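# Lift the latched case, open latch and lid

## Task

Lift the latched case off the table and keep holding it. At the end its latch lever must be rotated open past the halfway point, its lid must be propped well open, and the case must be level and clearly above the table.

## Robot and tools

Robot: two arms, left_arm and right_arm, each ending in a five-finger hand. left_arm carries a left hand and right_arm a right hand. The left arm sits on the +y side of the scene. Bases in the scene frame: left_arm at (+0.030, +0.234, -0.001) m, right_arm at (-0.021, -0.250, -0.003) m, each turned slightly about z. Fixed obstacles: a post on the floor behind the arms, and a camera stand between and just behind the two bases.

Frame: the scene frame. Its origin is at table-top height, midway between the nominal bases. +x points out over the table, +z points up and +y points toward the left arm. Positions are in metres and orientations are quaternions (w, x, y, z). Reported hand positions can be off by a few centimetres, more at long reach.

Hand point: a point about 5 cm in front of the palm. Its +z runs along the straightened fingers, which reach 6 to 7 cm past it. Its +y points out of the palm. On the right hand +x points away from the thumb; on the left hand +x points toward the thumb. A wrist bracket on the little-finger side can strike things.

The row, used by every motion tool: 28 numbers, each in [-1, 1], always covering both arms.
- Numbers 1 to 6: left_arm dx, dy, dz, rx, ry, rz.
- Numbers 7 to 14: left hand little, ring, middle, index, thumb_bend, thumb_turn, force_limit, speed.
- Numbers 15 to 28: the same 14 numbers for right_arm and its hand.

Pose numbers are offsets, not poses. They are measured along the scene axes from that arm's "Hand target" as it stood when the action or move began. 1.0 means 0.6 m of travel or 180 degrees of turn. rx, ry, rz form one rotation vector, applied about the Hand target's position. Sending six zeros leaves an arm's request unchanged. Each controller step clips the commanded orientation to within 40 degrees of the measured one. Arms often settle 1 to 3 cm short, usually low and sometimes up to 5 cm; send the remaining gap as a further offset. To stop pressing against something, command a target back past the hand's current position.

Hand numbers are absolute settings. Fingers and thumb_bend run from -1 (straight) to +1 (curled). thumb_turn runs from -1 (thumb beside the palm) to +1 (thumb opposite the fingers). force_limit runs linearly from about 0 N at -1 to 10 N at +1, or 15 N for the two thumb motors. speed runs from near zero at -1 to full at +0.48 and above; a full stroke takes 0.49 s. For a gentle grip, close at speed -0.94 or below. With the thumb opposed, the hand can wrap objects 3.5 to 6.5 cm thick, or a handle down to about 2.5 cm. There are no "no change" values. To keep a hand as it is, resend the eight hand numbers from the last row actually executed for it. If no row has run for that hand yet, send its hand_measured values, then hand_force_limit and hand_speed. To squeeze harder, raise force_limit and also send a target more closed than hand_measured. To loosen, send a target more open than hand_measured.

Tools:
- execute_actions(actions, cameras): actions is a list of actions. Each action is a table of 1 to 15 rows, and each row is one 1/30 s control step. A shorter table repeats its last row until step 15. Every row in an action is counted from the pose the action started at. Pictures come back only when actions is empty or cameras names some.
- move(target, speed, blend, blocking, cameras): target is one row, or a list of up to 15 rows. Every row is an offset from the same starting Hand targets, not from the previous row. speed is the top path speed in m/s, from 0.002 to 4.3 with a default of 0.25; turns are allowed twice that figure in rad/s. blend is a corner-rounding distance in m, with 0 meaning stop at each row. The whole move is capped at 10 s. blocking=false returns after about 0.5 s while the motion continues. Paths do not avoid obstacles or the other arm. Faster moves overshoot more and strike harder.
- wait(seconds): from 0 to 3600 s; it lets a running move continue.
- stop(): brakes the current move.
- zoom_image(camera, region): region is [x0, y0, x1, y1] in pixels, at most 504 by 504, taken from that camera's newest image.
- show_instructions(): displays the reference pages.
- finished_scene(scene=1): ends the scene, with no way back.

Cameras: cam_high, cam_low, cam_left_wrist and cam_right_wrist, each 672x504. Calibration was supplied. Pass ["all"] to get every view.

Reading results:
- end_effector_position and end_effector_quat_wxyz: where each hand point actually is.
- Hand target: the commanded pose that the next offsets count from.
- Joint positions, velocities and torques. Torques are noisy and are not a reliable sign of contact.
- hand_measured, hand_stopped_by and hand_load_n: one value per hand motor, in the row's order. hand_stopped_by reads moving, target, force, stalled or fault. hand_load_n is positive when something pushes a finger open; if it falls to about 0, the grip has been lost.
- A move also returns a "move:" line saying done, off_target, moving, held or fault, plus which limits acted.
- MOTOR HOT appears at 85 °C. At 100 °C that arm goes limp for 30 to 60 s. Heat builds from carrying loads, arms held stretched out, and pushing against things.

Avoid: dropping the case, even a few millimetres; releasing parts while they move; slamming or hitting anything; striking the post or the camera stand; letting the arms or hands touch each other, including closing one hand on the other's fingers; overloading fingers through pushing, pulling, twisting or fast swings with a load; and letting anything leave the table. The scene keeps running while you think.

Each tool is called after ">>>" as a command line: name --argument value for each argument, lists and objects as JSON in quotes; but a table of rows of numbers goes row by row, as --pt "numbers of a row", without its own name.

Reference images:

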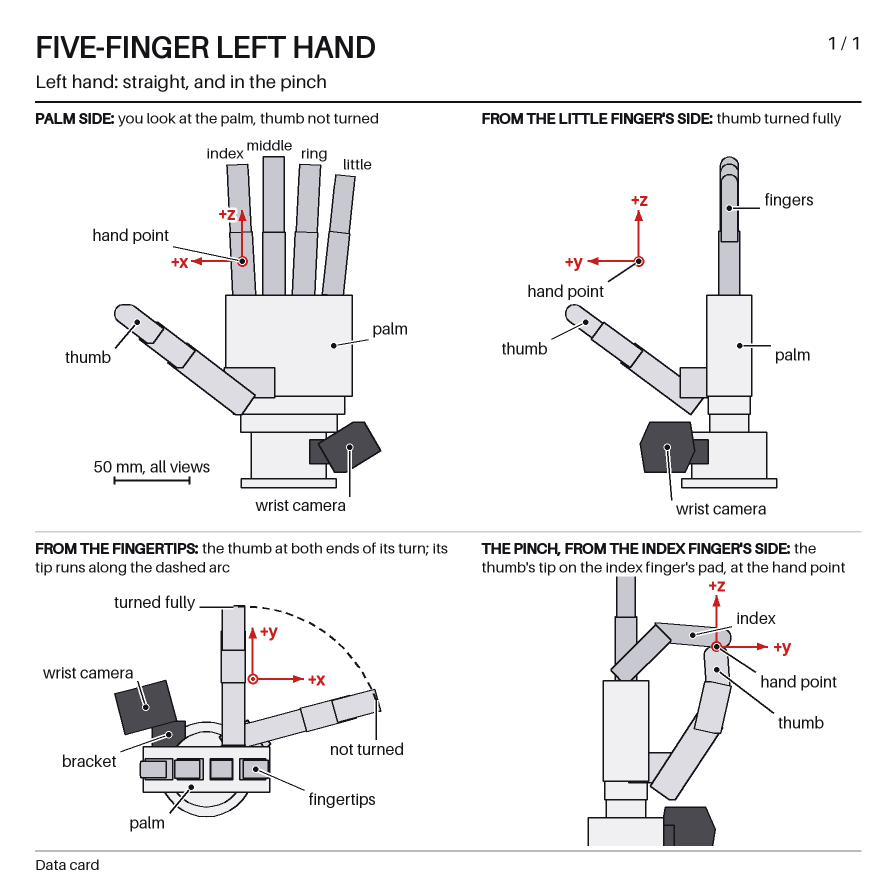

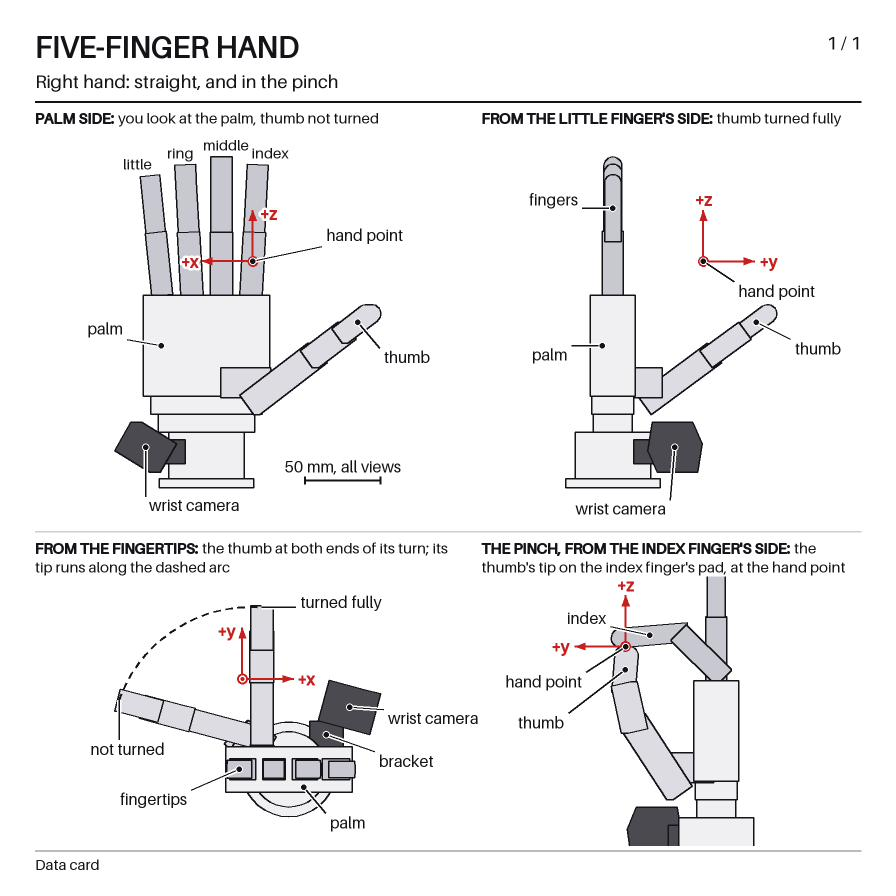

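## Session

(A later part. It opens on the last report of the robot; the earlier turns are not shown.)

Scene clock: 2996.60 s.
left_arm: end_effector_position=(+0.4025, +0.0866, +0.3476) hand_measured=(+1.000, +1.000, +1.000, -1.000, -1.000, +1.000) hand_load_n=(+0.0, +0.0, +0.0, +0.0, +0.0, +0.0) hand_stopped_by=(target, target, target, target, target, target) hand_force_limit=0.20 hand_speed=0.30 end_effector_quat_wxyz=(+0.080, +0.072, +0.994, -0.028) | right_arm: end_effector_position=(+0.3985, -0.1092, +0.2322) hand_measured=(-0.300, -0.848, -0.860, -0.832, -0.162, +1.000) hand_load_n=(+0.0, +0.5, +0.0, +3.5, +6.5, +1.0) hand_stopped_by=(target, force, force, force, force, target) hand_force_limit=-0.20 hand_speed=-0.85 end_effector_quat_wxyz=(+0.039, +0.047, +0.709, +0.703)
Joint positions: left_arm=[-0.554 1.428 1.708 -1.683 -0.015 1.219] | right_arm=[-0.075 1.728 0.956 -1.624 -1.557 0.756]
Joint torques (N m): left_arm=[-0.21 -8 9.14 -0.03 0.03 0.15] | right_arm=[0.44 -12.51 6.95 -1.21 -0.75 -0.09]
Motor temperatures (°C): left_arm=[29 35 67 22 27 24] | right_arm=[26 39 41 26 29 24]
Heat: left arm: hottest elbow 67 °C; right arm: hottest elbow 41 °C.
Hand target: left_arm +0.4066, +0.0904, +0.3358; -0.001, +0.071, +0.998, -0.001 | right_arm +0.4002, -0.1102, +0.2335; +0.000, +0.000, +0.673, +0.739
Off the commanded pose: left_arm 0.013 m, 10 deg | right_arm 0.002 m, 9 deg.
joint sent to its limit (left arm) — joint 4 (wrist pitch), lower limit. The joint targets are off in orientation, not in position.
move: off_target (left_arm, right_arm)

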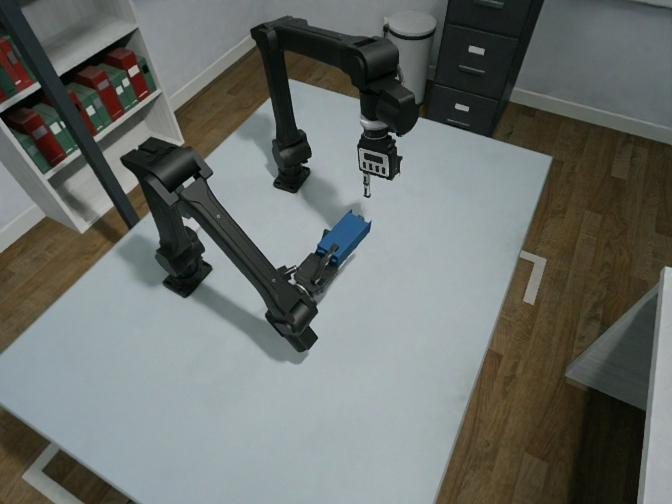

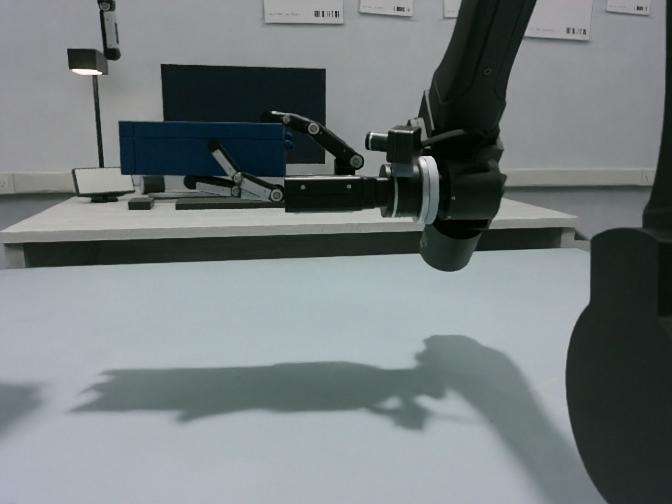

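>>> move --target '[0,0,0,0,0,0,1,1,1,-1,-1,1,0.2,0.3,0,0,0,0,0,0,-0.3,-0.6,-0.6,-0.6,0.5,1,0.4,-0.9]' --speed 0.05 --cameras '["cam_low"]'

>>> zoom_image --camera "cam_low" --region '[90, 110, 310, 240]'

Scene clock: 3001.10 s.
left_arm: end_effector_position=(+0.4025, +0.0866, +0.3476) hand_measured=(+1.000, +1.000, +1.000, -1.000, -1.000, +1.000) hand_load_n=(+0.0, +0.0, +0.5, +0.0, +0.0, +0.0) hand_stopped_by=(target, target, target, target, target, target) hand_force_limit=0.20 hand_speed=0.30 end_effector_quat_wxyz=(+0.080, +0.072, +0.994, -0.028) | right_arm: end_effector_position=(+0.3972, -0.1088, +0.2313) hand_measured=(-0.300, -0.848, -0.860, -0.832, -0.132, +1.000) hand_load_n=(+0.0, +0.5, +0.5, +3.5, +10.5, +1.5) hand_stopped_by=(target, force, force, force, force, target) hand_force_limit=0.40 hand_speed=-0.90 end_effector_quat_wxyz=(+0.037, +0.047, +0.710, +0.702)
Joint positions: left_arm=[-0.554 1.428 1.708 -1.683 -0.015 1.219] | right_arm=[-0.075 1.733 0.956 -1.647 -1.553 0.731]
Joint torques (N m): left_arm=[-0.09 -7.94 9.1 -0.06 0.04 0.16] | right_arm=[0.5 -12.28 7.25 -1.24 -0.74 -0.09]
Motor temperatures (°C): left_arm=[29 35 65 22 27 24] | right_arm=[26 39 40 26 29 24]
Heat: left arm: hottest elbow 65 °C; right arm: hottest elbow 40 °C.
Hand target: left_arm +0.4066, +0.0904, +0.3358; -0.001, +0.071, +0.998, -0.001 | right_arm +0.4002, -0.1102, +0.2336; +0.000, +0.000, +0.673, +0.739
Off the commanded pose: left_arm 0.013 m, 10 deg | right_arm 0.004 m, 9 deg.
joint sent to its limit (left arm) — joint 4 (wrist pitch), lower limit. The joint targets are off in orientation, not in position.
move: done

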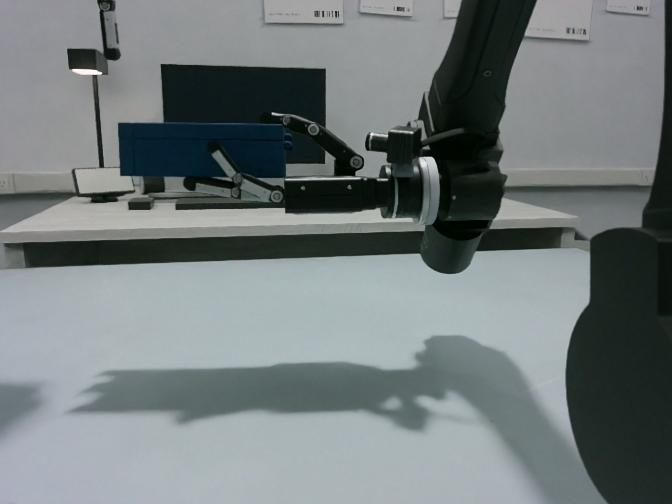

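Scaled by 2.291 from the camera's image (finer frame: 960x720).

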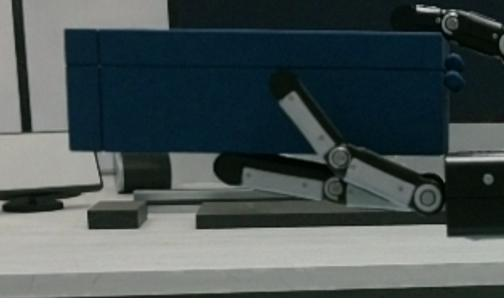

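>>> move --pt "-0.006 -0.084 -0.018 0 0 0 1 1 1 -1 -1 1 0.2 0.3 0 0 0 0 0 0 -0.3 -0.6 -0.6 -0.6 0.5 1 0.4 -0.9" --pt "-0.006 -0.042 -0.043 0 0 0 1 1 1 -1 -1 1 0.2 0.3 0 0 0 0 0 0 -0.3 -0.6 -0.6 -0.6 0.5 1 0.4 -0.9" --speed 0.08 --cameras '["cam_high","cam_low"]'

>>> zoom_image --camera "cam_high" --region '[325, 180, 395, 240]'

>>> zoom_image --camera "cam_low" --region '[80, 60, 200, 190]'

Scene clock: 3014.93 s.
left_arm: end_effector_position=(+0.4016, +0.0605, +0.3171) hand_measured=(+1.000, +1.000, +1.000, -1.000, -1.000, +1.000) hand_load_n=(+0.0, +0.0, +0.0, +0.0, -0.5, +0.0) hand_stopped_by=(target, target, target, target, target, target) hand_force_limit=0.20 hand_speed=0.30 end_effector_quat_wxyz=(+0.042, +0.070, +0.997, -0.018) | right_arm: end_effector_position=(+0.3946, -0.1079, +0.2290) hand_measured=(-0.300, -0.848, -0.860, -0.832, -0.132, +1.000) hand_load_n=(+0.0, +1.0, +0.5, +3.5, +10.5, +1.5) hand_stopped_by=(target, force, force, force, force, target) hand_force_limit=0.40 hand_speed=-0.90 end_effector_quat_wxyz=(+0.031, +0.046, +0.712, +0.700)
Joint positions: left_arm=[-0.601 1.497 1.699 -1.683 -0.007 1.167] | right_arm=[-0.075 1.742 0.956 -1.687 -1.543 0.689]
Joint torques (N m): left_arm=[-0.26 -9.88 9.06 -0.18 0.01 0.19] | right_arm=[0.5 -12.28 8.06 -1.25 -0.67 -0.1]
Motor temperatures (°C): left_arm=[29 34 63 22 27 24] | right_arm=[26 38 39 26 28 25]
Heat: left arm: hottest elbow 63 °C; right arm: hottest elbow 39 °C.
Hand target: left_arm +0.4029, +0.0652, +0.3101; -0.001, +0.071, +0.997, -0.001 | right_arm +0.4002, -0.1102, +0.2336; +0.000, +0.000, +0.673, +0.739
Off the commanded pose: left_arm 0.009 m, 5 deg | right_arm 0.008 m, 9 deg.
joint sent to its limit (left arm) — joint 4 (wrist pitch), lower limit. The joint targets are off in orientation, not in position.
joint sent to its limit (right arm) — joint 4 (wrist pitch), lower limit. The joint targets are off in orientation, not in position.
move: off_target (left_arm)

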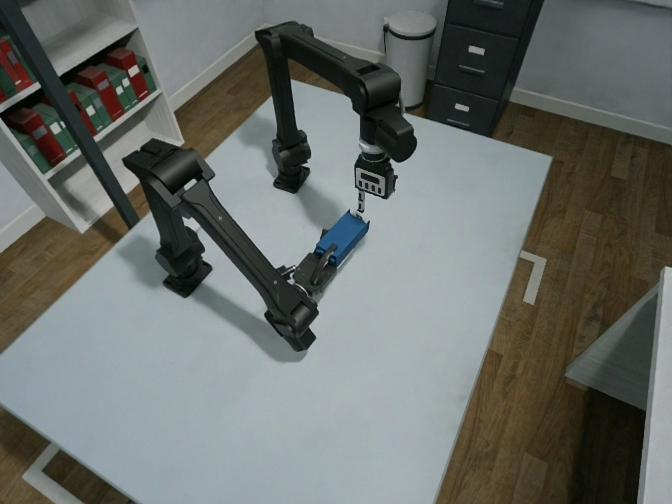

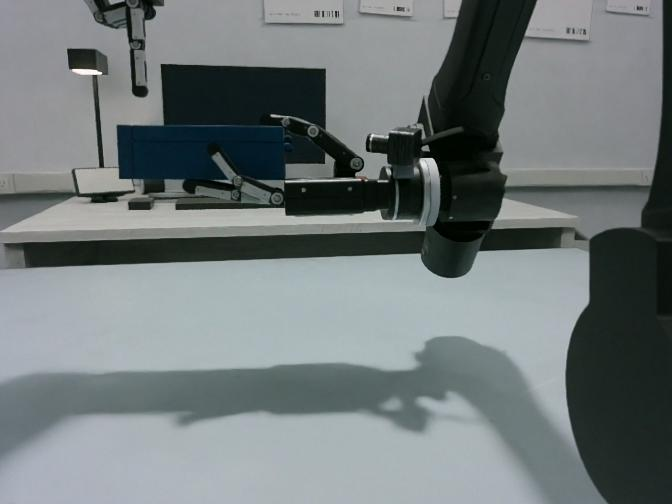

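Scaled by 7.200 from the camera's image (finer frame: 960x720).

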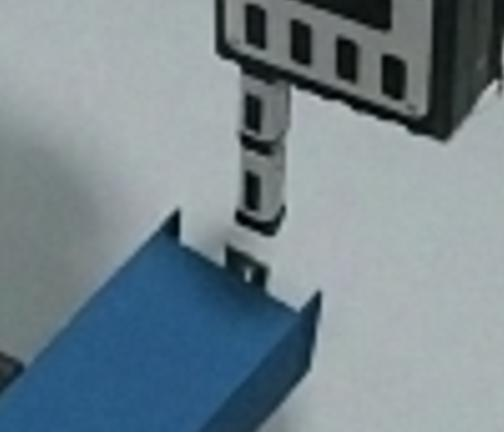

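Scaled by 3.877 from the camera's image (finer frame: 960x720).

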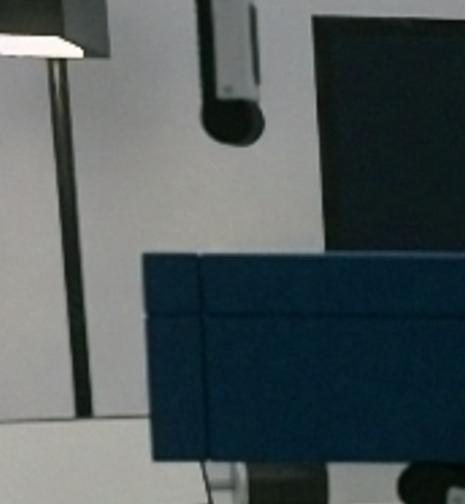

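>>> move --target '[-0.0245,0.0066,-0.015,0,0,0,1,1,1,-1,-1,1,0.2,0.3,0,0,0,0,0,0,-0.3,-0.6,-0.6,-0.6,0.5,1,0.4,-0.9]' --speed 0.05 --cameras '["cam_high","cam_low"]'

>>> zoom_image --camera "cam_high" --region '[325, 180, 395, 240]'

>>> zoom_image --camera "cam_low" --region '[80, 60, 200, 190]'

Scene clock: 3036.77 s.
left_arm: end_effector_position=(+0.3926, +0.0655, +0.2997) hand_measured=(+1.000, +1.000, +1.000, -1.000, -1.000, +1.000) hand_load_n=(+0.0, +0.0, +0.0, +0.0, +0.0, +0.0) hand_stopped_by=(target, target, target, target, target, target) hand_force_limit=0.20 hand_speed=0.30 end_effector_quat_wxyz=(+0.019, +0.070, +0.997, -0.007) | right_arm: end_effector_position=(+0.3946, -0.1079, +0.2290) hand_measured=(-0.300, -0.848, -0.860, -0.832, -0.132, +1.000) hand_load_n=(+0.0, +0.5, +0.0, +4.0, +10.5, +1.5) hand_stopped_by=(target, force, force, force, force, target) hand_force_limit=0.40 hand_speed=-0.90 end_effector_quat_wxyz=(+0.031, +0.046, +0.712, +0.700)
Joint positions: left_arm=[-0.601 1.497 1.648 -1.683 -0.005 1.168] | right_arm=[-0.075 1.742 0.956 -1.687 -1.543 0.689]
Joint torques (N m): left_arm=[-0.97 -11.46 9.21 -0.31 0.05 0.08] | right_arm=[0.44 -12.34 8.09 -1.36 -0.68 -0.11]
Motor temperatures (°C): left_arm=[29 34 63 22 27 24] | right_arm=[26 36 37 26 27 25]
Heat: left arm: hottest elbow 63 °C; right arm: hottest elbow 37 °C.
Hand target: left_arm +0.3883, +0.0692, +0.3011; -0.001, +0.071, +0.997, -0.001 | right_arm +0.4002, -0.1102, +0.2336; +0.000, +0.000, +0.673, +0.739
Off the commanded pose: left_arm 0.006 m, 2 deg | right_arm 0.008 m, 9 deg.
joint sent to its limit (left arm) — joint 4 (wrist pitch), lower limit. The joint targets still meet the commanded pose.
joint sent to its limit (right arm) — joint 4 (wrist pitch), lower limit. The joint targets are off in orientation, not in position.
move: done

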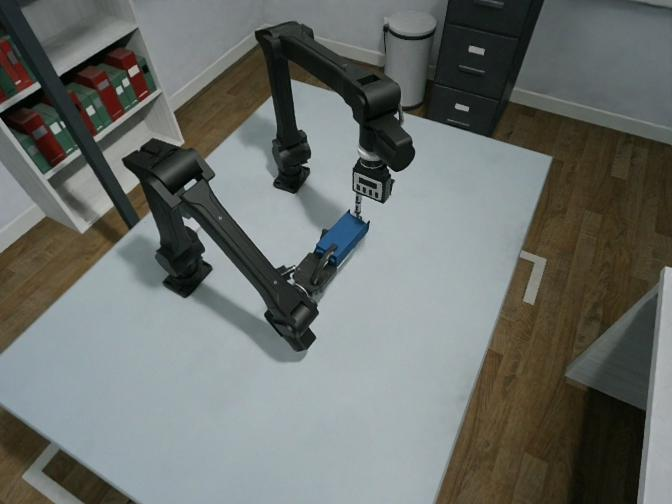

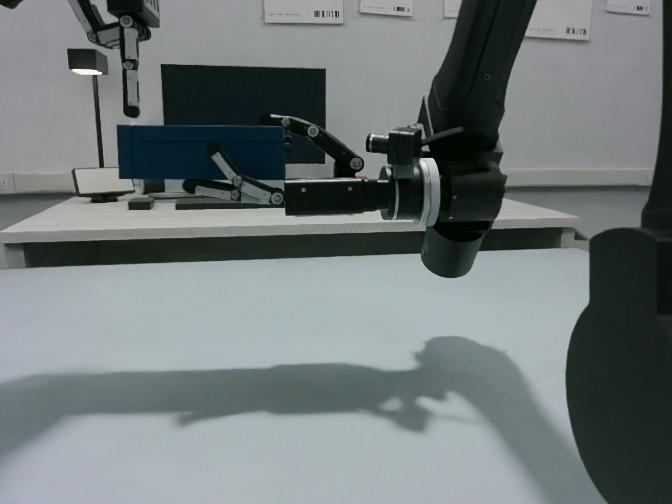

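Scaled by 7.200 from the camera's image (finer frame: 960x720).

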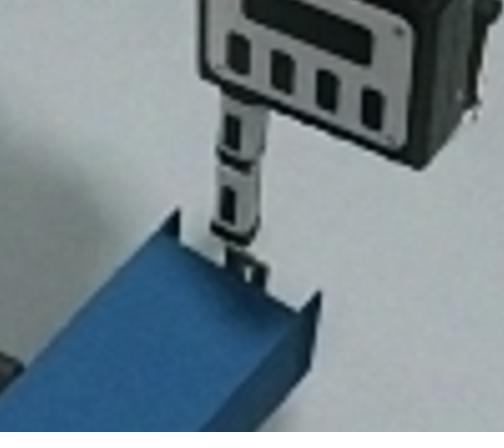

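Scaled by 3.877 from the camera's image (finer frame: 960x720).

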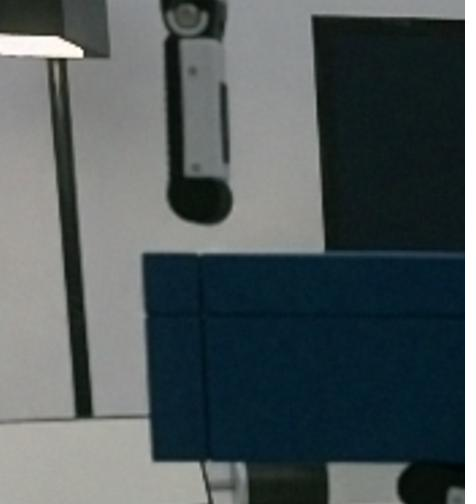

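>>> move --pt "-0.0172 -0.032 0.02 0 0 0 1 1 1 -1 -1 1 0.2 0.3 0 0 0 0 0 0 -0.3 -0.6 -0.6 -0.6 0.5 1 0.4 -0.9" --pt "-0.004 -0.0005 0.0 0 0 0 1 1 1 -1 -1 1 0.2 0.3 0 0 0 0 0 0 -0.3 -0.6 -0.6 -0.6 0.5 1 0.4 -0.9" --speed 0.06 --cameras '["cam_high","cam_low"]'

>>> zoom_image --camera "cam_high" --region '[325, 180, 395, 240]'

>>> zoom_image --camera "cam_low" --region '[80, 60, 200, 190]'

Scene clock: 3045.27 s.
left_arm: end_effector_position=(+0.3866, +0.0633, +0.3037) hand_measured=(+1.000, +1.000, +1.000, -1.000, -1.000, +1.000) hand_load_n=(+0.0, +0.5, +0.0, +0.0, +0.0, +0.0) hand_stopped_by=(target, target, target, target, target, target) hand_force_limit=0.20 hand_speed=0.30 end_effector_quat_wxyz=(+0.023, +0.069, +0.997, -0.010) | right_arm: end_effector_position=(+0.3946, -0.1079, +0.2290) hand_measured=(-0.300, -0.848, -0.860, -0.832, -0.132, +1.000) hand_load_n=(+0.0, +1.0, +0.5, +3.5, +10.5, +1.5) hand_stopped_by=(target, force, force, force, force, target) hand_force_limit=0.40 hand_speed=-0.90 end_effector_quat_wxyz=(+0.031, +0.046, +0.712, +0.700)
Joint positions: left_arm=[-0.611 1.481 1.642 -1.683 -0.004 1.155] | right_arm=[-0.075 1.742 0.956 -1.687 -1.543 0.689]
Joint torques (N m): left_arm=[-0.32 -10.46 9.09 -0.28 0.02 0.16] | right_arm=[0.21 -12.45 8.01 -1.33 -0.67 -0.1]
Motor temperatures (°C): left_arm=[29 34 63 22 27 24] | right_arm=[26 36 37 26 27 25]
Heat: left arm: hottest elbow 63 °C; right arm: hottest elbow 37 °C.
Hand target: left_arm +0.3858, +0.0689, +0.3010; -0.001, +0.071, +0.997, -0.001 | right_arm +0.4002, -0.1102, +0.2336; +0.000, +0.000, +0.673, +0.739
Off the commanded pose: left_arm 0.006 m, 3 deg | right_arm 0.008 m, 9 deg.
joint sent to its limit (left arm) — joint 4 (wrist pitch), lower limit. The joint targets still meet the commanded pose.
joint sent to its limit (right arm) — joint 4 (wrist pitch), lower limit. The joint targets are off in orientation, not in position.
move: off_target (left_arm)

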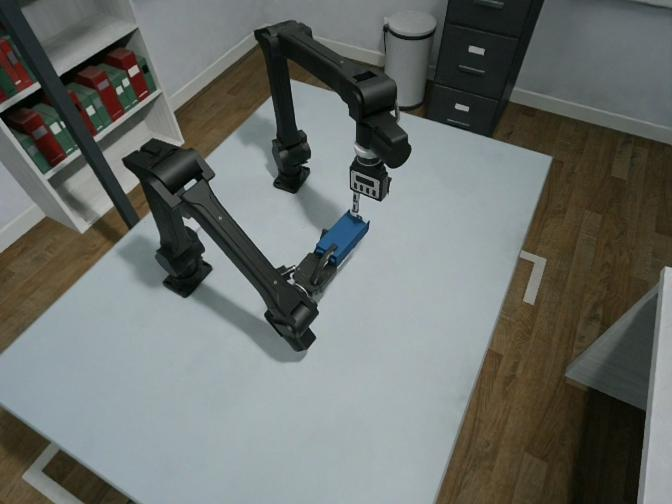

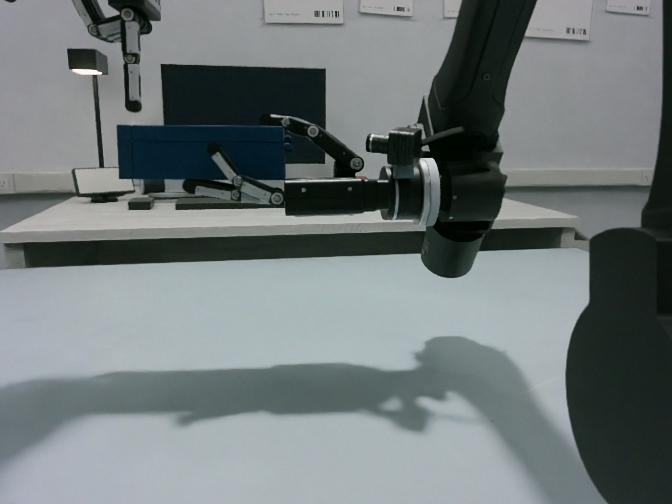

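Scaled by 7.200 from the camera's image (finer frame: 960x720).

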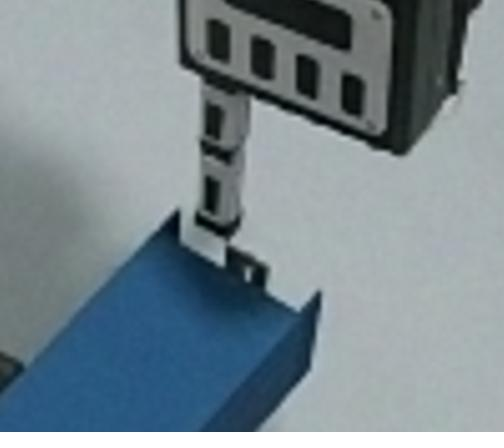

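Scaled by 3.877 from the camera's image (finer frame: 960x720).

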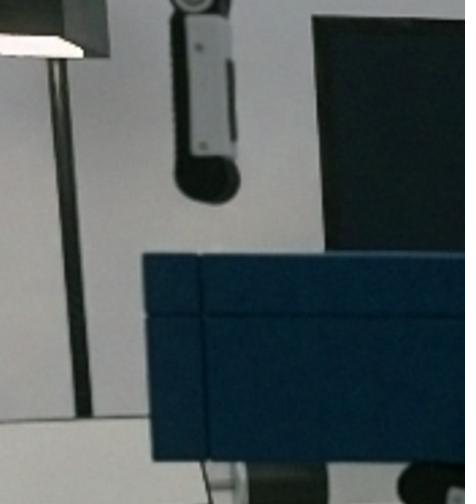

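>>> move --target '[0.0,0.004,-0.02,0,0,0,1,1,1,-1,-1,1,0.2,0.3,0,0,0,0,0,0,-0.3,-0.6,-0.6,-0.6,0.5,1,0.4,-0.9]' --speed 0.04 --cameras '["cam_high","cam_low"]'

>>> zoom_image --camera "cam_high" --region '[325, 180, 395, 240]'

>>> zoom_image --camera "cam_low" --region '[80, 60, 200, 190]'

Scene clock: 3051.00 s.
left_arm: end_effector_position=(+0.3845, +0.0666, +0.2981) hand_measured=(+1.000, +1.000, +1.000, -1.000, -1.000, +1.000) hand_load_n=(+0.0, +0.5, +0.0, +0.0, +0.0, +0.0) hand_stopped_by=(target, target, target, target, target, target) hand_force_limit=0.20 hand_speed=0.30 end_effector_quat_wxyz=(+0.015, +0.070, +0.997, -0.007) | right_arm: end_effector_position=(+0.3946, -0.1079, +0.2290) hand_measured=(-0.300, -0.848, -0.860, -0.832, -0.132, +1.000) hand_load_n=(+0.0, +0.5, +0.5, +3.5, +10.5, +1.5) hand_stopped_by=(target, force, force, force, force, target) hand_force_limit=0.40 hand_speed=-0.90 end_effector_quat_wxyz=(+0.031, +0.046, +0.712, +0.700)
Joint positions: left_arm=[-0.606 1.481 1.626 -1.683 -0.001 1.161] | right_arm=[-0.075 1.742 0.956 -1.687 -1.543 0.689]
Joint torques (N m): left_arm=[-0.21 -9.35 9.03 -0.32 0.05 0.18] | right_arm=[0.56 -11.75 8.05 -1.39 -0.65 -0.1]
Motor temperatures (°C): left_arm=[29 34 63 22 27 24] | right_arm=[26 36 37 26 27 25]
Heat: left arm: hottest elbow 63 °C; right arm: hottest elbow 37 °C.
Hand target: left_arm +0.3859, +0.0713, +0.2891; -0.001, +0.071, +0.998, -0.001 | right_arm +0.4002, -0.1102, +0.2336; +0.000, +0.000, +0.673, +0.739
Off the commanded pose: left_arm 0.010 m, 2 deg | right_arm 0.008 m, 9 deg.
joint sent to its limit (left arm) — joint 4 (wrist pitch), lower limit. The joint targets still meet the commanded pose.
joint sent to its limit (right arm) — joint 4 (wrist pitch), lower limit. The joint targets are off in orientation, not in position.
move: done

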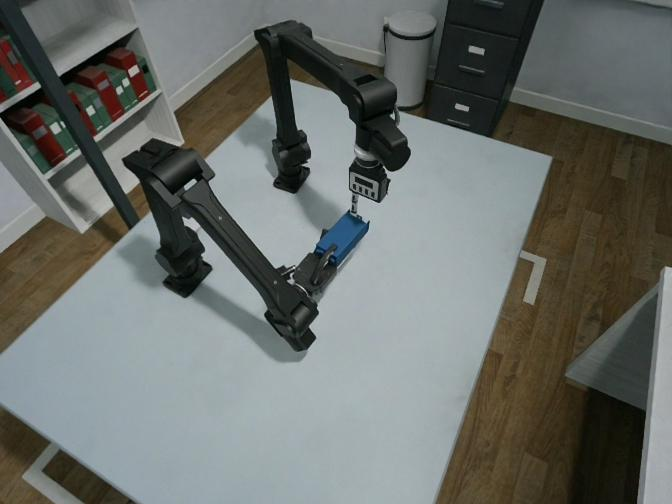

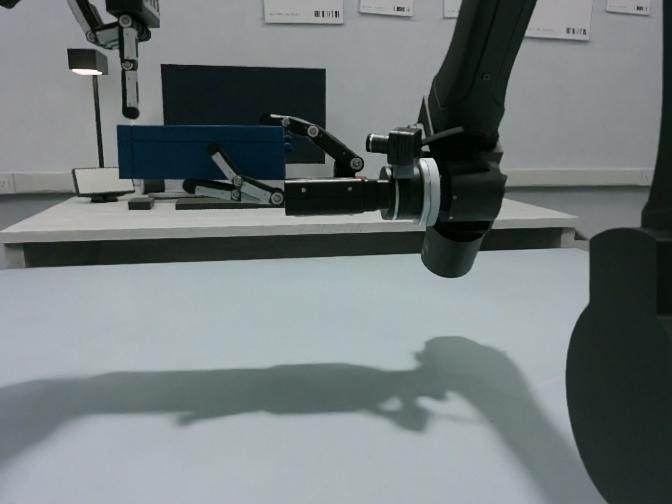

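Scaled by 7.200 from the camera's image (finer frame: 960x720).

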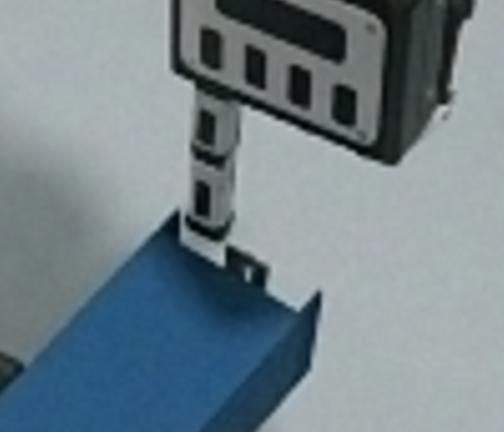

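Scaled by 3.877 from the camera's image (finer frame: 960x720).

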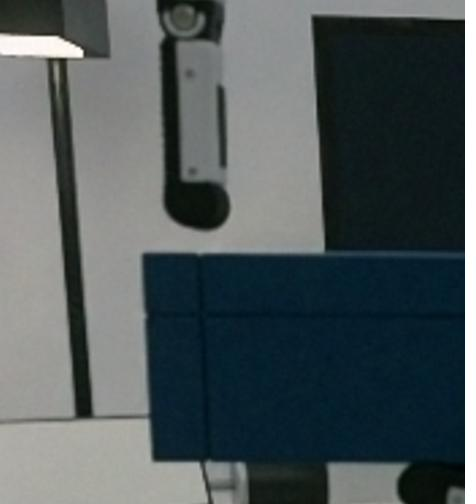

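>>> move --pt "-0.003 -0.03 0.03 0 0 0 1 1 1 -1 -1 1 0.2 0.3 0 0 0 0 0 0 -0.3 -0.6 -0.6 -0.6 0.5 1 0.4 -0.9" --pt "0.007 0.0005 0.0 0 0 0 1 1 1 -1 -1 1 0.2 0.3 0 0 0 0 0 0 -0.3 -0.6 -0.6 -0.6 0.5 1 0.4 -0.9" --speed 0.06 --cameras '["cam_high","cam_low"]'

>>> zoom_image --camera "cam_high" --region '[325, 180, 395, 240]'

>>> zoom_image --camera "cam_low" --region '[80, 60, 200, 190]'

Scene clock: 3058.67 s.
left_arm: end_effector_position=(+0.3857, +0.0686, +0.2981) hand_measured=(+1.000, +1.000, +1.000, -1.000, -1.000, +1.000) hand_load_n=(+0.0, +0.0, +0.0, -0.5, +0.0, +0.0) hand_stopped_by=(target, target, target, target, target, target) hand_force_limit=0.20 hand_speed=0.30 end_effector_quat_wxyz=(+0.015, +0.070, +0.997, -0.008) | right_arm: end_effector_position=(+0.3946, -0.1079, +0.2290) hand_measured=(-0.300, -0.848, -0.860, -0.832, -0.132, +1.000) hand_load_n=(+0.0, +1.0, +0.0, +3.5, +10.5, +1.5) hand_stopped_by=(target, force, force, force, force, target) hand_force_limit=0.40 hand_speed=-0.90 end_effector_quat_wxyz=(+0.031, +0.046, +0.712, +0.700)
Joint positions: left_arm=[-0.601 1.481 1.626 -1.683 0 1.166] | right_arm=[-0.075 1.742 0.956 -1.687 -1.543 0.689]
Joint torques (N m): left_arm=[-0.32 -8.82 9.81 -0.29 0.02 0.16] | right_arm=[0.38 -12.45 7.98 -1.35 -0.65 -0.1]
Motor temperatures (°C): left_arm=[29 34 63 22 27 24] | right_arm=[26 36 37 26 27 25]
Heat: left arm: hottest elbow 63 °C; right arm: hottest elbow 37 °C.
Hand target: left_arm +0.3901, +0.0716, +0.2891; -0.001, +0.071, +0.997, -0.001 | right_arm +0.4002, -0.1102, +0.2336; +0.000, +0.000, +0.673, +0.739
Off the commanded pose: left_arm 0.010 m, 2 deg | right_arm 0.008 m, 9 deg.
joint sent to its limit (left arm) — joint 4 (wrist pitch), lower limit. The joint targets still meet the commanded pose.
joint sent to its limit (right arm) — joint 4 (wrist pitch), lower limit. The joint targets are off in orientation, not in position.
move: done

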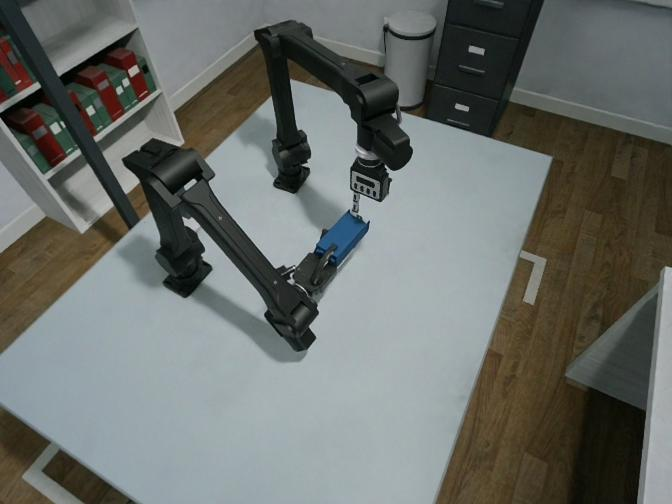

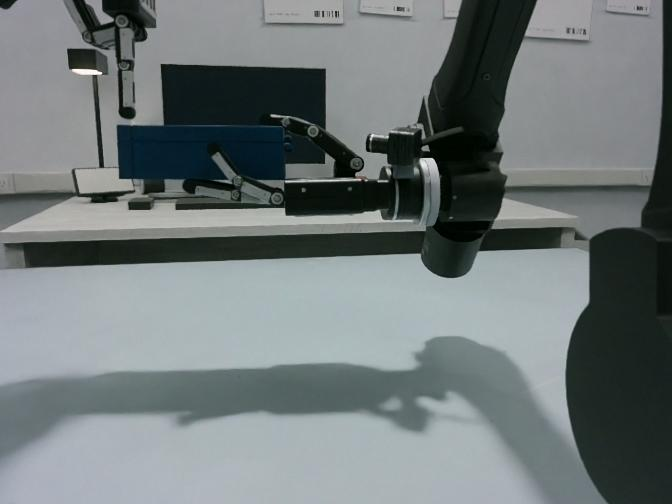

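Scaled by 7.200 from the camera's image (finer frame: 960x720).

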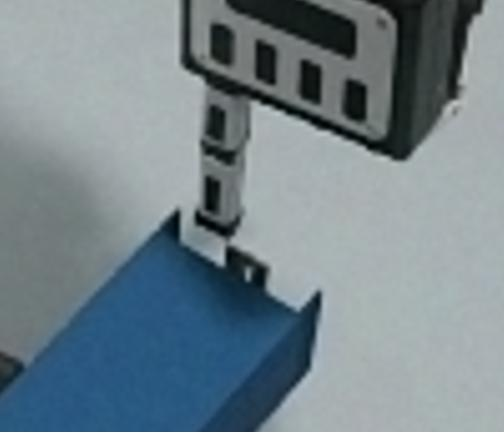

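Scaled by 3.877 from the camera's image (finer frame: 960x720).

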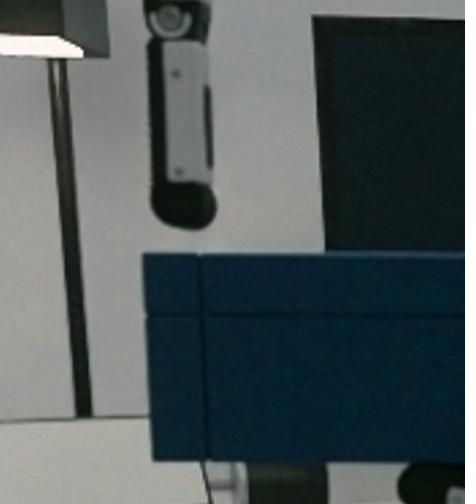

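>>> move --pt "0.0 -0.035 0.03 0 0 0 1 1 1 -1 -1 1 0.2 0.3 0 0 0 0 0 0 -0.3 -0.6 -0.6 -0.6 0.5 1 0.4 -0.9" --pt "0.0015 -0.0045 -0.0015 0 0 0 1 1 1 -1 -1 1 0.2 0.3 0 0 0 0 0 0 -0.3 -0.6 -0.6 -0.6 0.5 1 0.4 -0.9" --speed 0.06 --cameras '["cam_high","cam_low"]'

>>> zoom_image --camera "cam_high" --region '[325, 180, 395, 240]'

>>> zoom_image --camera "cam_low" --region '[80, 60, 200, 190]'

Scene clock: 3066.30 s.
left_arm: end_effector_position=(+0.3867, +0.0658, +0.2988) hand_measured=(+1.000, +1.000, +1.000, -1.000, -1.000, +1.000) hand_load_n=(+0.0, +0.0, +0.5, +0.0, +0.0, +0.0) hand_stopped_by=(target, target, target, target, target, target) hand_force_limit=0.20 hand_speed=0.30 end_effector_quat_wxyz=(+0.016, +0.070, +0.997, -0.008) | right_arm: end_effector_position=(+0.3946, -0.1079, +0.2290) hand_measured=(-0.300, -0.848, -0.860, -0.832, -0.132, +1.000) hand_load_n=(+0.0, +0.5, +0.5, +4.0, +10.5, +1.5) hand_stopped_by=(target, force, force, force, force, target) hand_force_limit=0.40 hand_speed=-0.90 end_effector_quat_wxyz=(+0.031, +0.046, +0.712, +0.700)
Joint positions: left_arm=[-0.605 1.485 1.633 -1.683 0 1.162] | right_arm=[-0.075 1.742 0.956 -1.687 -1.543 0.689]
Joint torques (N m): left_arm=[-0.21 -8.59 9.59 -0.29 0.03 0.14] | right_arm=[0.38 -12.16 8.03 -1.28 -0.67 -0.11]
Motor temperatures (°C): left_arm=[29 34 63 22 27 24] | right_arm=[26 36 36 26 27 25]
Heat: left arm: hottest elbow 63 °C; right arm: hottest shoulder 36 °C.
Hand target: left_arm +0.3909, +0.0689, +0.2881; -0.001, +0.071, +0.997, -0.001 | right_arm +0.4002, -0.1102, +0.2336; +0.000, +0.000, +0.673, +0.739
Off the commanded pose: left_arm 0.012 m, 2 deg | right_arm 0.008 m, 9 deg.
joint sent to its limit (left arm) — joint 4 (wrist pitch), lower limit. The joint targets still meet the commanded pose.
joint sent to its limit (right arm) — joint 4 (wrist pitch), lower limit. The joint targets are off in orientation, not in position.
move: off_target (left_arm)

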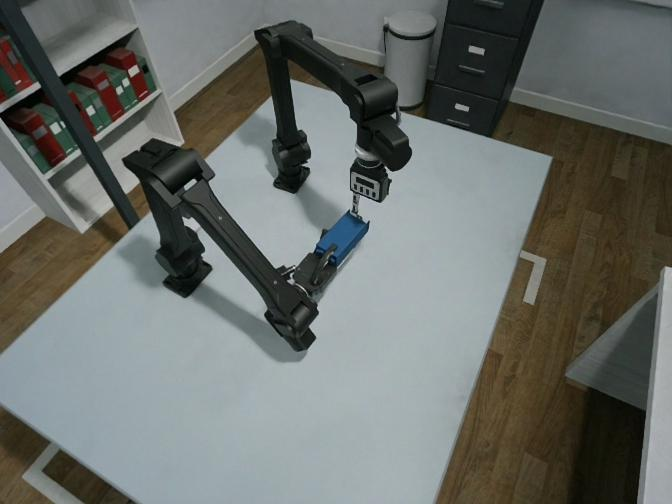

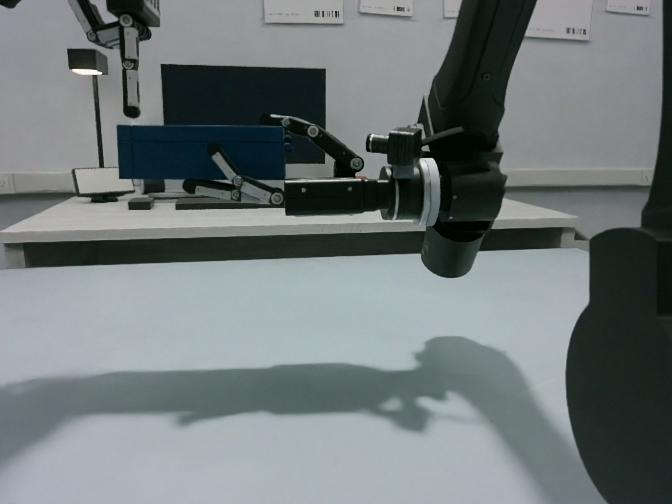

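Scaled by 7.200 from the camera's image (finer frame: 960x720).

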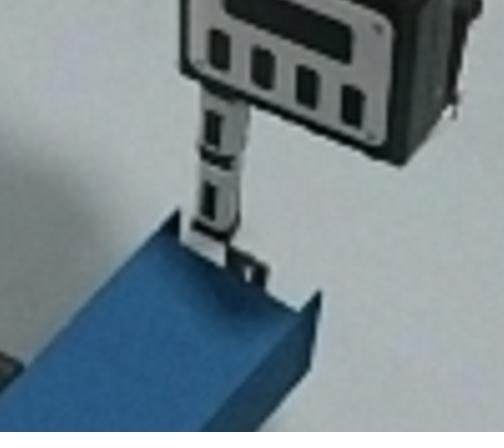

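Scaled by 3.877 from the camera's image (finer frame: 960x720).

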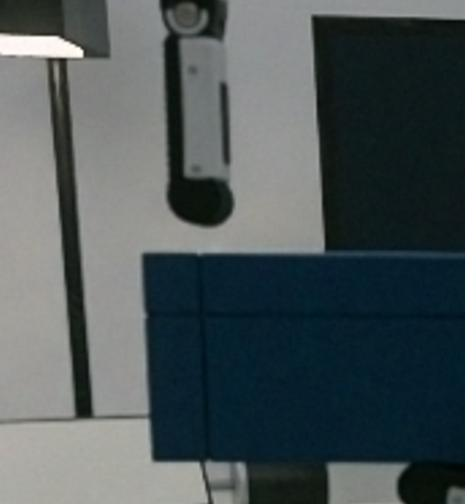

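>>> move --target '[0.0,0.001,-0.02,0,0,0,1,1,1,-1,-1,1,0.2,0.3,0,0,0,0,0,0,-0.3,-0.6,-0.6,-0.6,0.5,1,0.4,-0.9]' --speed 0.03 --cameras '["cam_high","cam_low"]'

>>> zoom_image --camera "cam_high" --region '[325, 180, 395, 240]'

>>> zoom_image --camera "cam_low" --region '[80, 60, 200, 190]'

Scene clock: 3072.87 s.
left_arm: end_effector_position=(+0.3853, +0.0673, +0.2883) hand_measured=(+1.000, +1.000, +1.000, -1.000, -1.000, +1.000) hand_load_n=(+0.0, +0.0, +0.0, -0.5, +0.0, +0.0) hand_stopped_by=(target, target, target, target, target, target) hand_force_limit=0.20 hand_speed=0.30 end_effector_quat_wxyz=(+0.010, +0.070, +0.997, -0.005) | right_arm: end_effector_position=(+0.3946, -0.1079, +0.2290) hand_measured=(-0.300, -0.848, -0.860, -0.832, -0.132, +1.000) hand_load_n=(+0.0, +0.5, +0.5, +4.0, +10.0, +1.5) hand_stopped_by=(target, force, force, force, force, target) hand_force_limit=0.40 hand_speed=-0.90 end_effector_quat_wxyz=(+0.031, +0.046, +0.712, +0.700)
Joint positions: left_arm=[-0.604 1.485 1.604 -1.667 0 1.164] | right_arm=[-0.075 1.742 0.956 -1.687 -1.543 0.689]
Joint torques (N m): left_arm=[-0.32 -9 9.09 0.17 0.02 0.16] | right_arm=[0.62 -12.34 8.05 -1.31 -0.66 -0.11]
Motor temperatures (°C): left_arm=[29 33 64 22 27 24] | right_arm=[26 36 36 26 27 25]
Heat: left arm: hottest elbow 64 °C; right arm: hottest shoulder 36 °C.
Hand target: left_arm +0.3909, +0.0695, +0.2762; -0.001, +0.071, +0.997, -0.001 | right_arm +0.4002, -0.1102, +0.2336; +0.000, +0.000, +0.673, +0.739
Off the commanded pose: left_arm 0.014 m, 1 deg | right_arm 0.008 m, 9 deg.
joint sent to its limit (right arm) — joint 4 (wrist pitch), lower limit. The joint targets are off in orientation, not in position.
move: off_target (left_arm)

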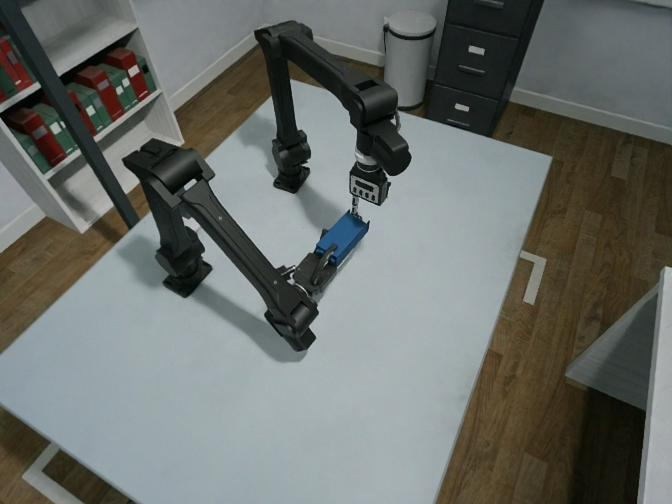

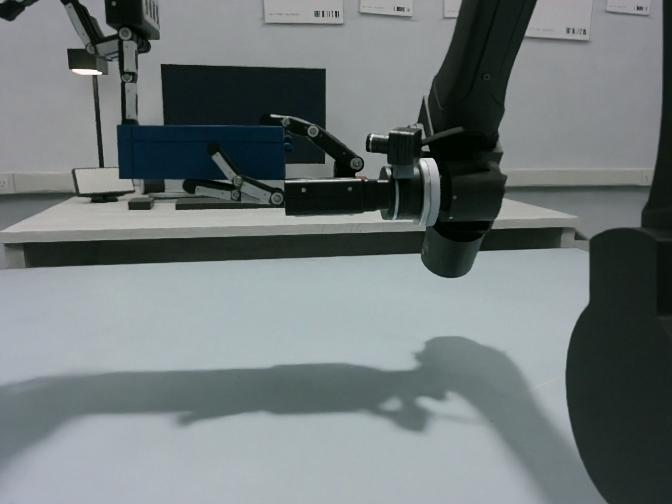

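Scaled by 7.200 from the camera's image (finer frame: 960x720).

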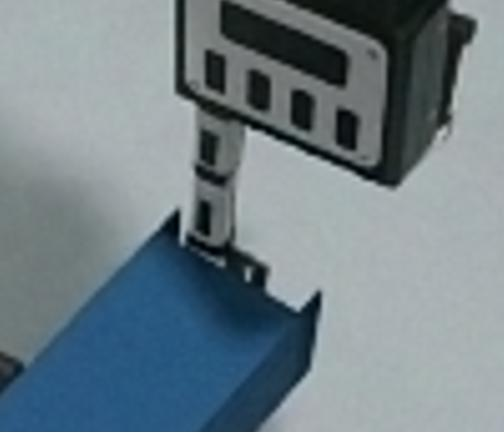

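Scaled by 3.877 from the camera's image (finer frame: 960x720).

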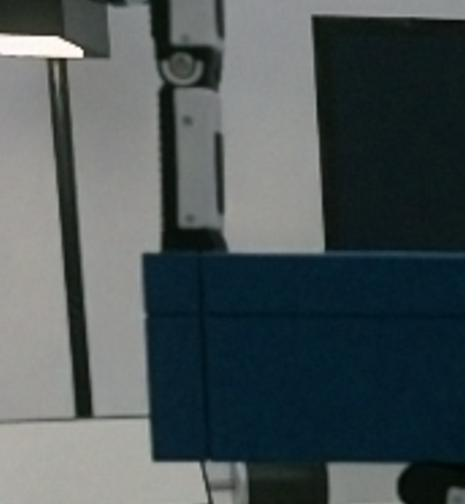

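>>> move --target '[0.0,0.03,-0.004,0,0,0,1,1,1,-1,-1,1,0.2,0.3,0,0,0,0,0,0,-0.3,-0.6,-0.6,-0.6,0.5,1,0.4,-0.9]' --speed 0.03 --cameras '["cam_high","cam_low"]'

>>> zoom_image --camera "cam_high" --region '[325, 180, 395, 240]'

>>> zoom_image --camera "cam_low" --region '[80, 60, 200, 190]'

Scene clock: 3081.33 s.
left_arm: end_effector_position=(+0.3864, +0.0725, +0.2793) hand_measured=(+1.000, +1.000, +1.000, -1.000, -1.000, +1.000) hand_load_n=(+0.0, +0.0, +0.0, +0.5, +0.0, -0.5) hand_stopped_by=(target, target, target, target, target, target) hand_force_limit=0.20 hand_speed=0.30 end_effector_quat_wxyz=(+0.001, +0.074, +0.997, -0.011) | right_arm: end_effector_position=(+0.3941, -0.1073, +0.2248) hand_measured=(-0.300, -0.850, -0.860, -0.832, -0.132, +1.000) hand_load_n=(+0.0, +1.5, +1.5, +4.5, +10.0, +2.0) hand_stopped_by=(target, force, force, force, force, target) hand_force_limit=0.40 hand_speed=-0.90 end_effector_quat_wxyz=(+0.026, +0.047, +0.714, +0.698)
Joint positions: left_arm=[-0.585 1.485 1.581 -1.655 0.018 1.191] | right_arm=[-0.075 1.75 0.956 -1.687 -1.533 0.689]
Joint torques (N m): left_arm=[1.14 -10.7 8.29 0.09 -0.7 0.19] | right_arm=[0.38 -13.22 7.91 -1.32 -0.99 -0.12]
Motor temperatures (°C): left_arm=[29 33 63 22 27 24] | right_arm=[26 36 36 26 27 25]
Heat: left arm: hottest elbow 63 °C; right arm: hottest shoulder 36 °C.
Hand target: left_arm +0.3909, +0.0875, +0.2737; -0.001, +0.071, +0.998, -0.001 | right_arm +0.4002, -0.1102, +0.2336; +0.000, +0.000, +0.673, +0.739
Off the commanded pose: left_arm 0.017 m, 1 deg | right_arm 0.011 m, 9 deg.
joint sent to its limit (right arm) — joint 4 (wrist pitch), lower limit. The joint targets are off in orientation, not in position.
move: off_target (left_arm)

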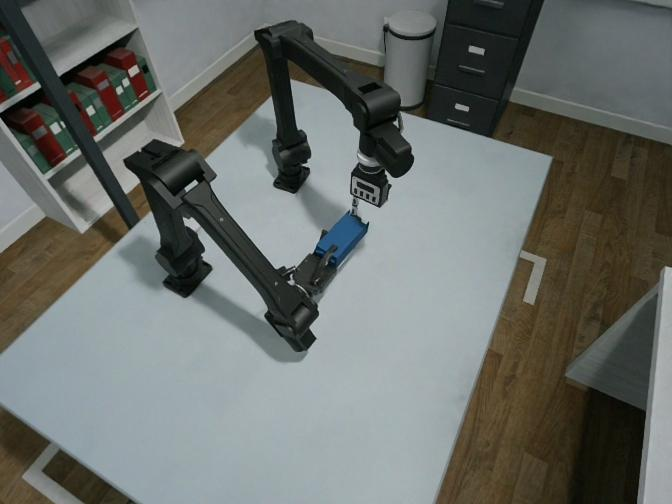

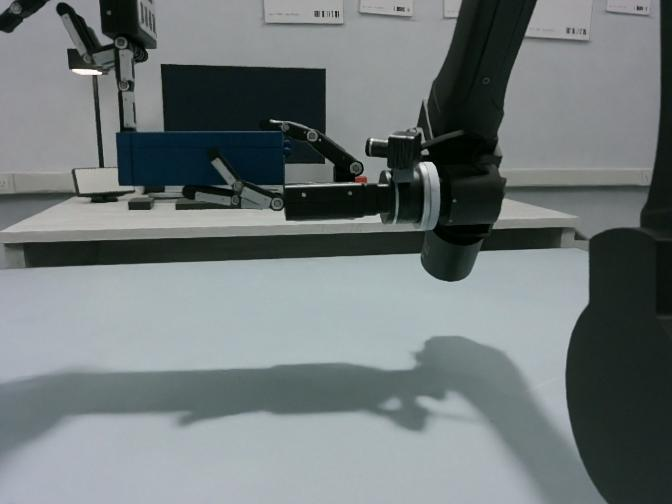

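Scaled by 7.200 from the camera's image (finer frame: 960x720).

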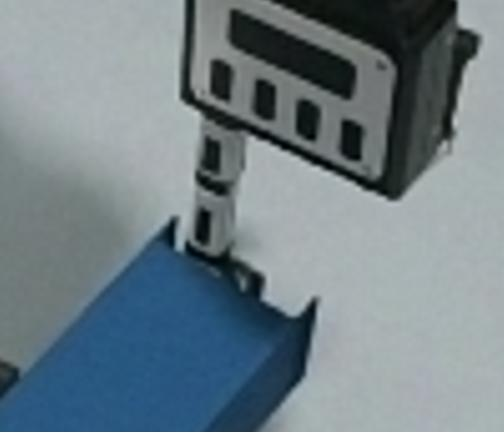

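Scaled by 3.877 from the camera's image (finer frame: 960x720).

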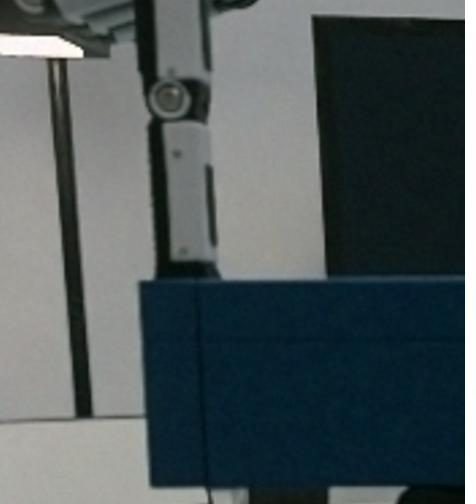

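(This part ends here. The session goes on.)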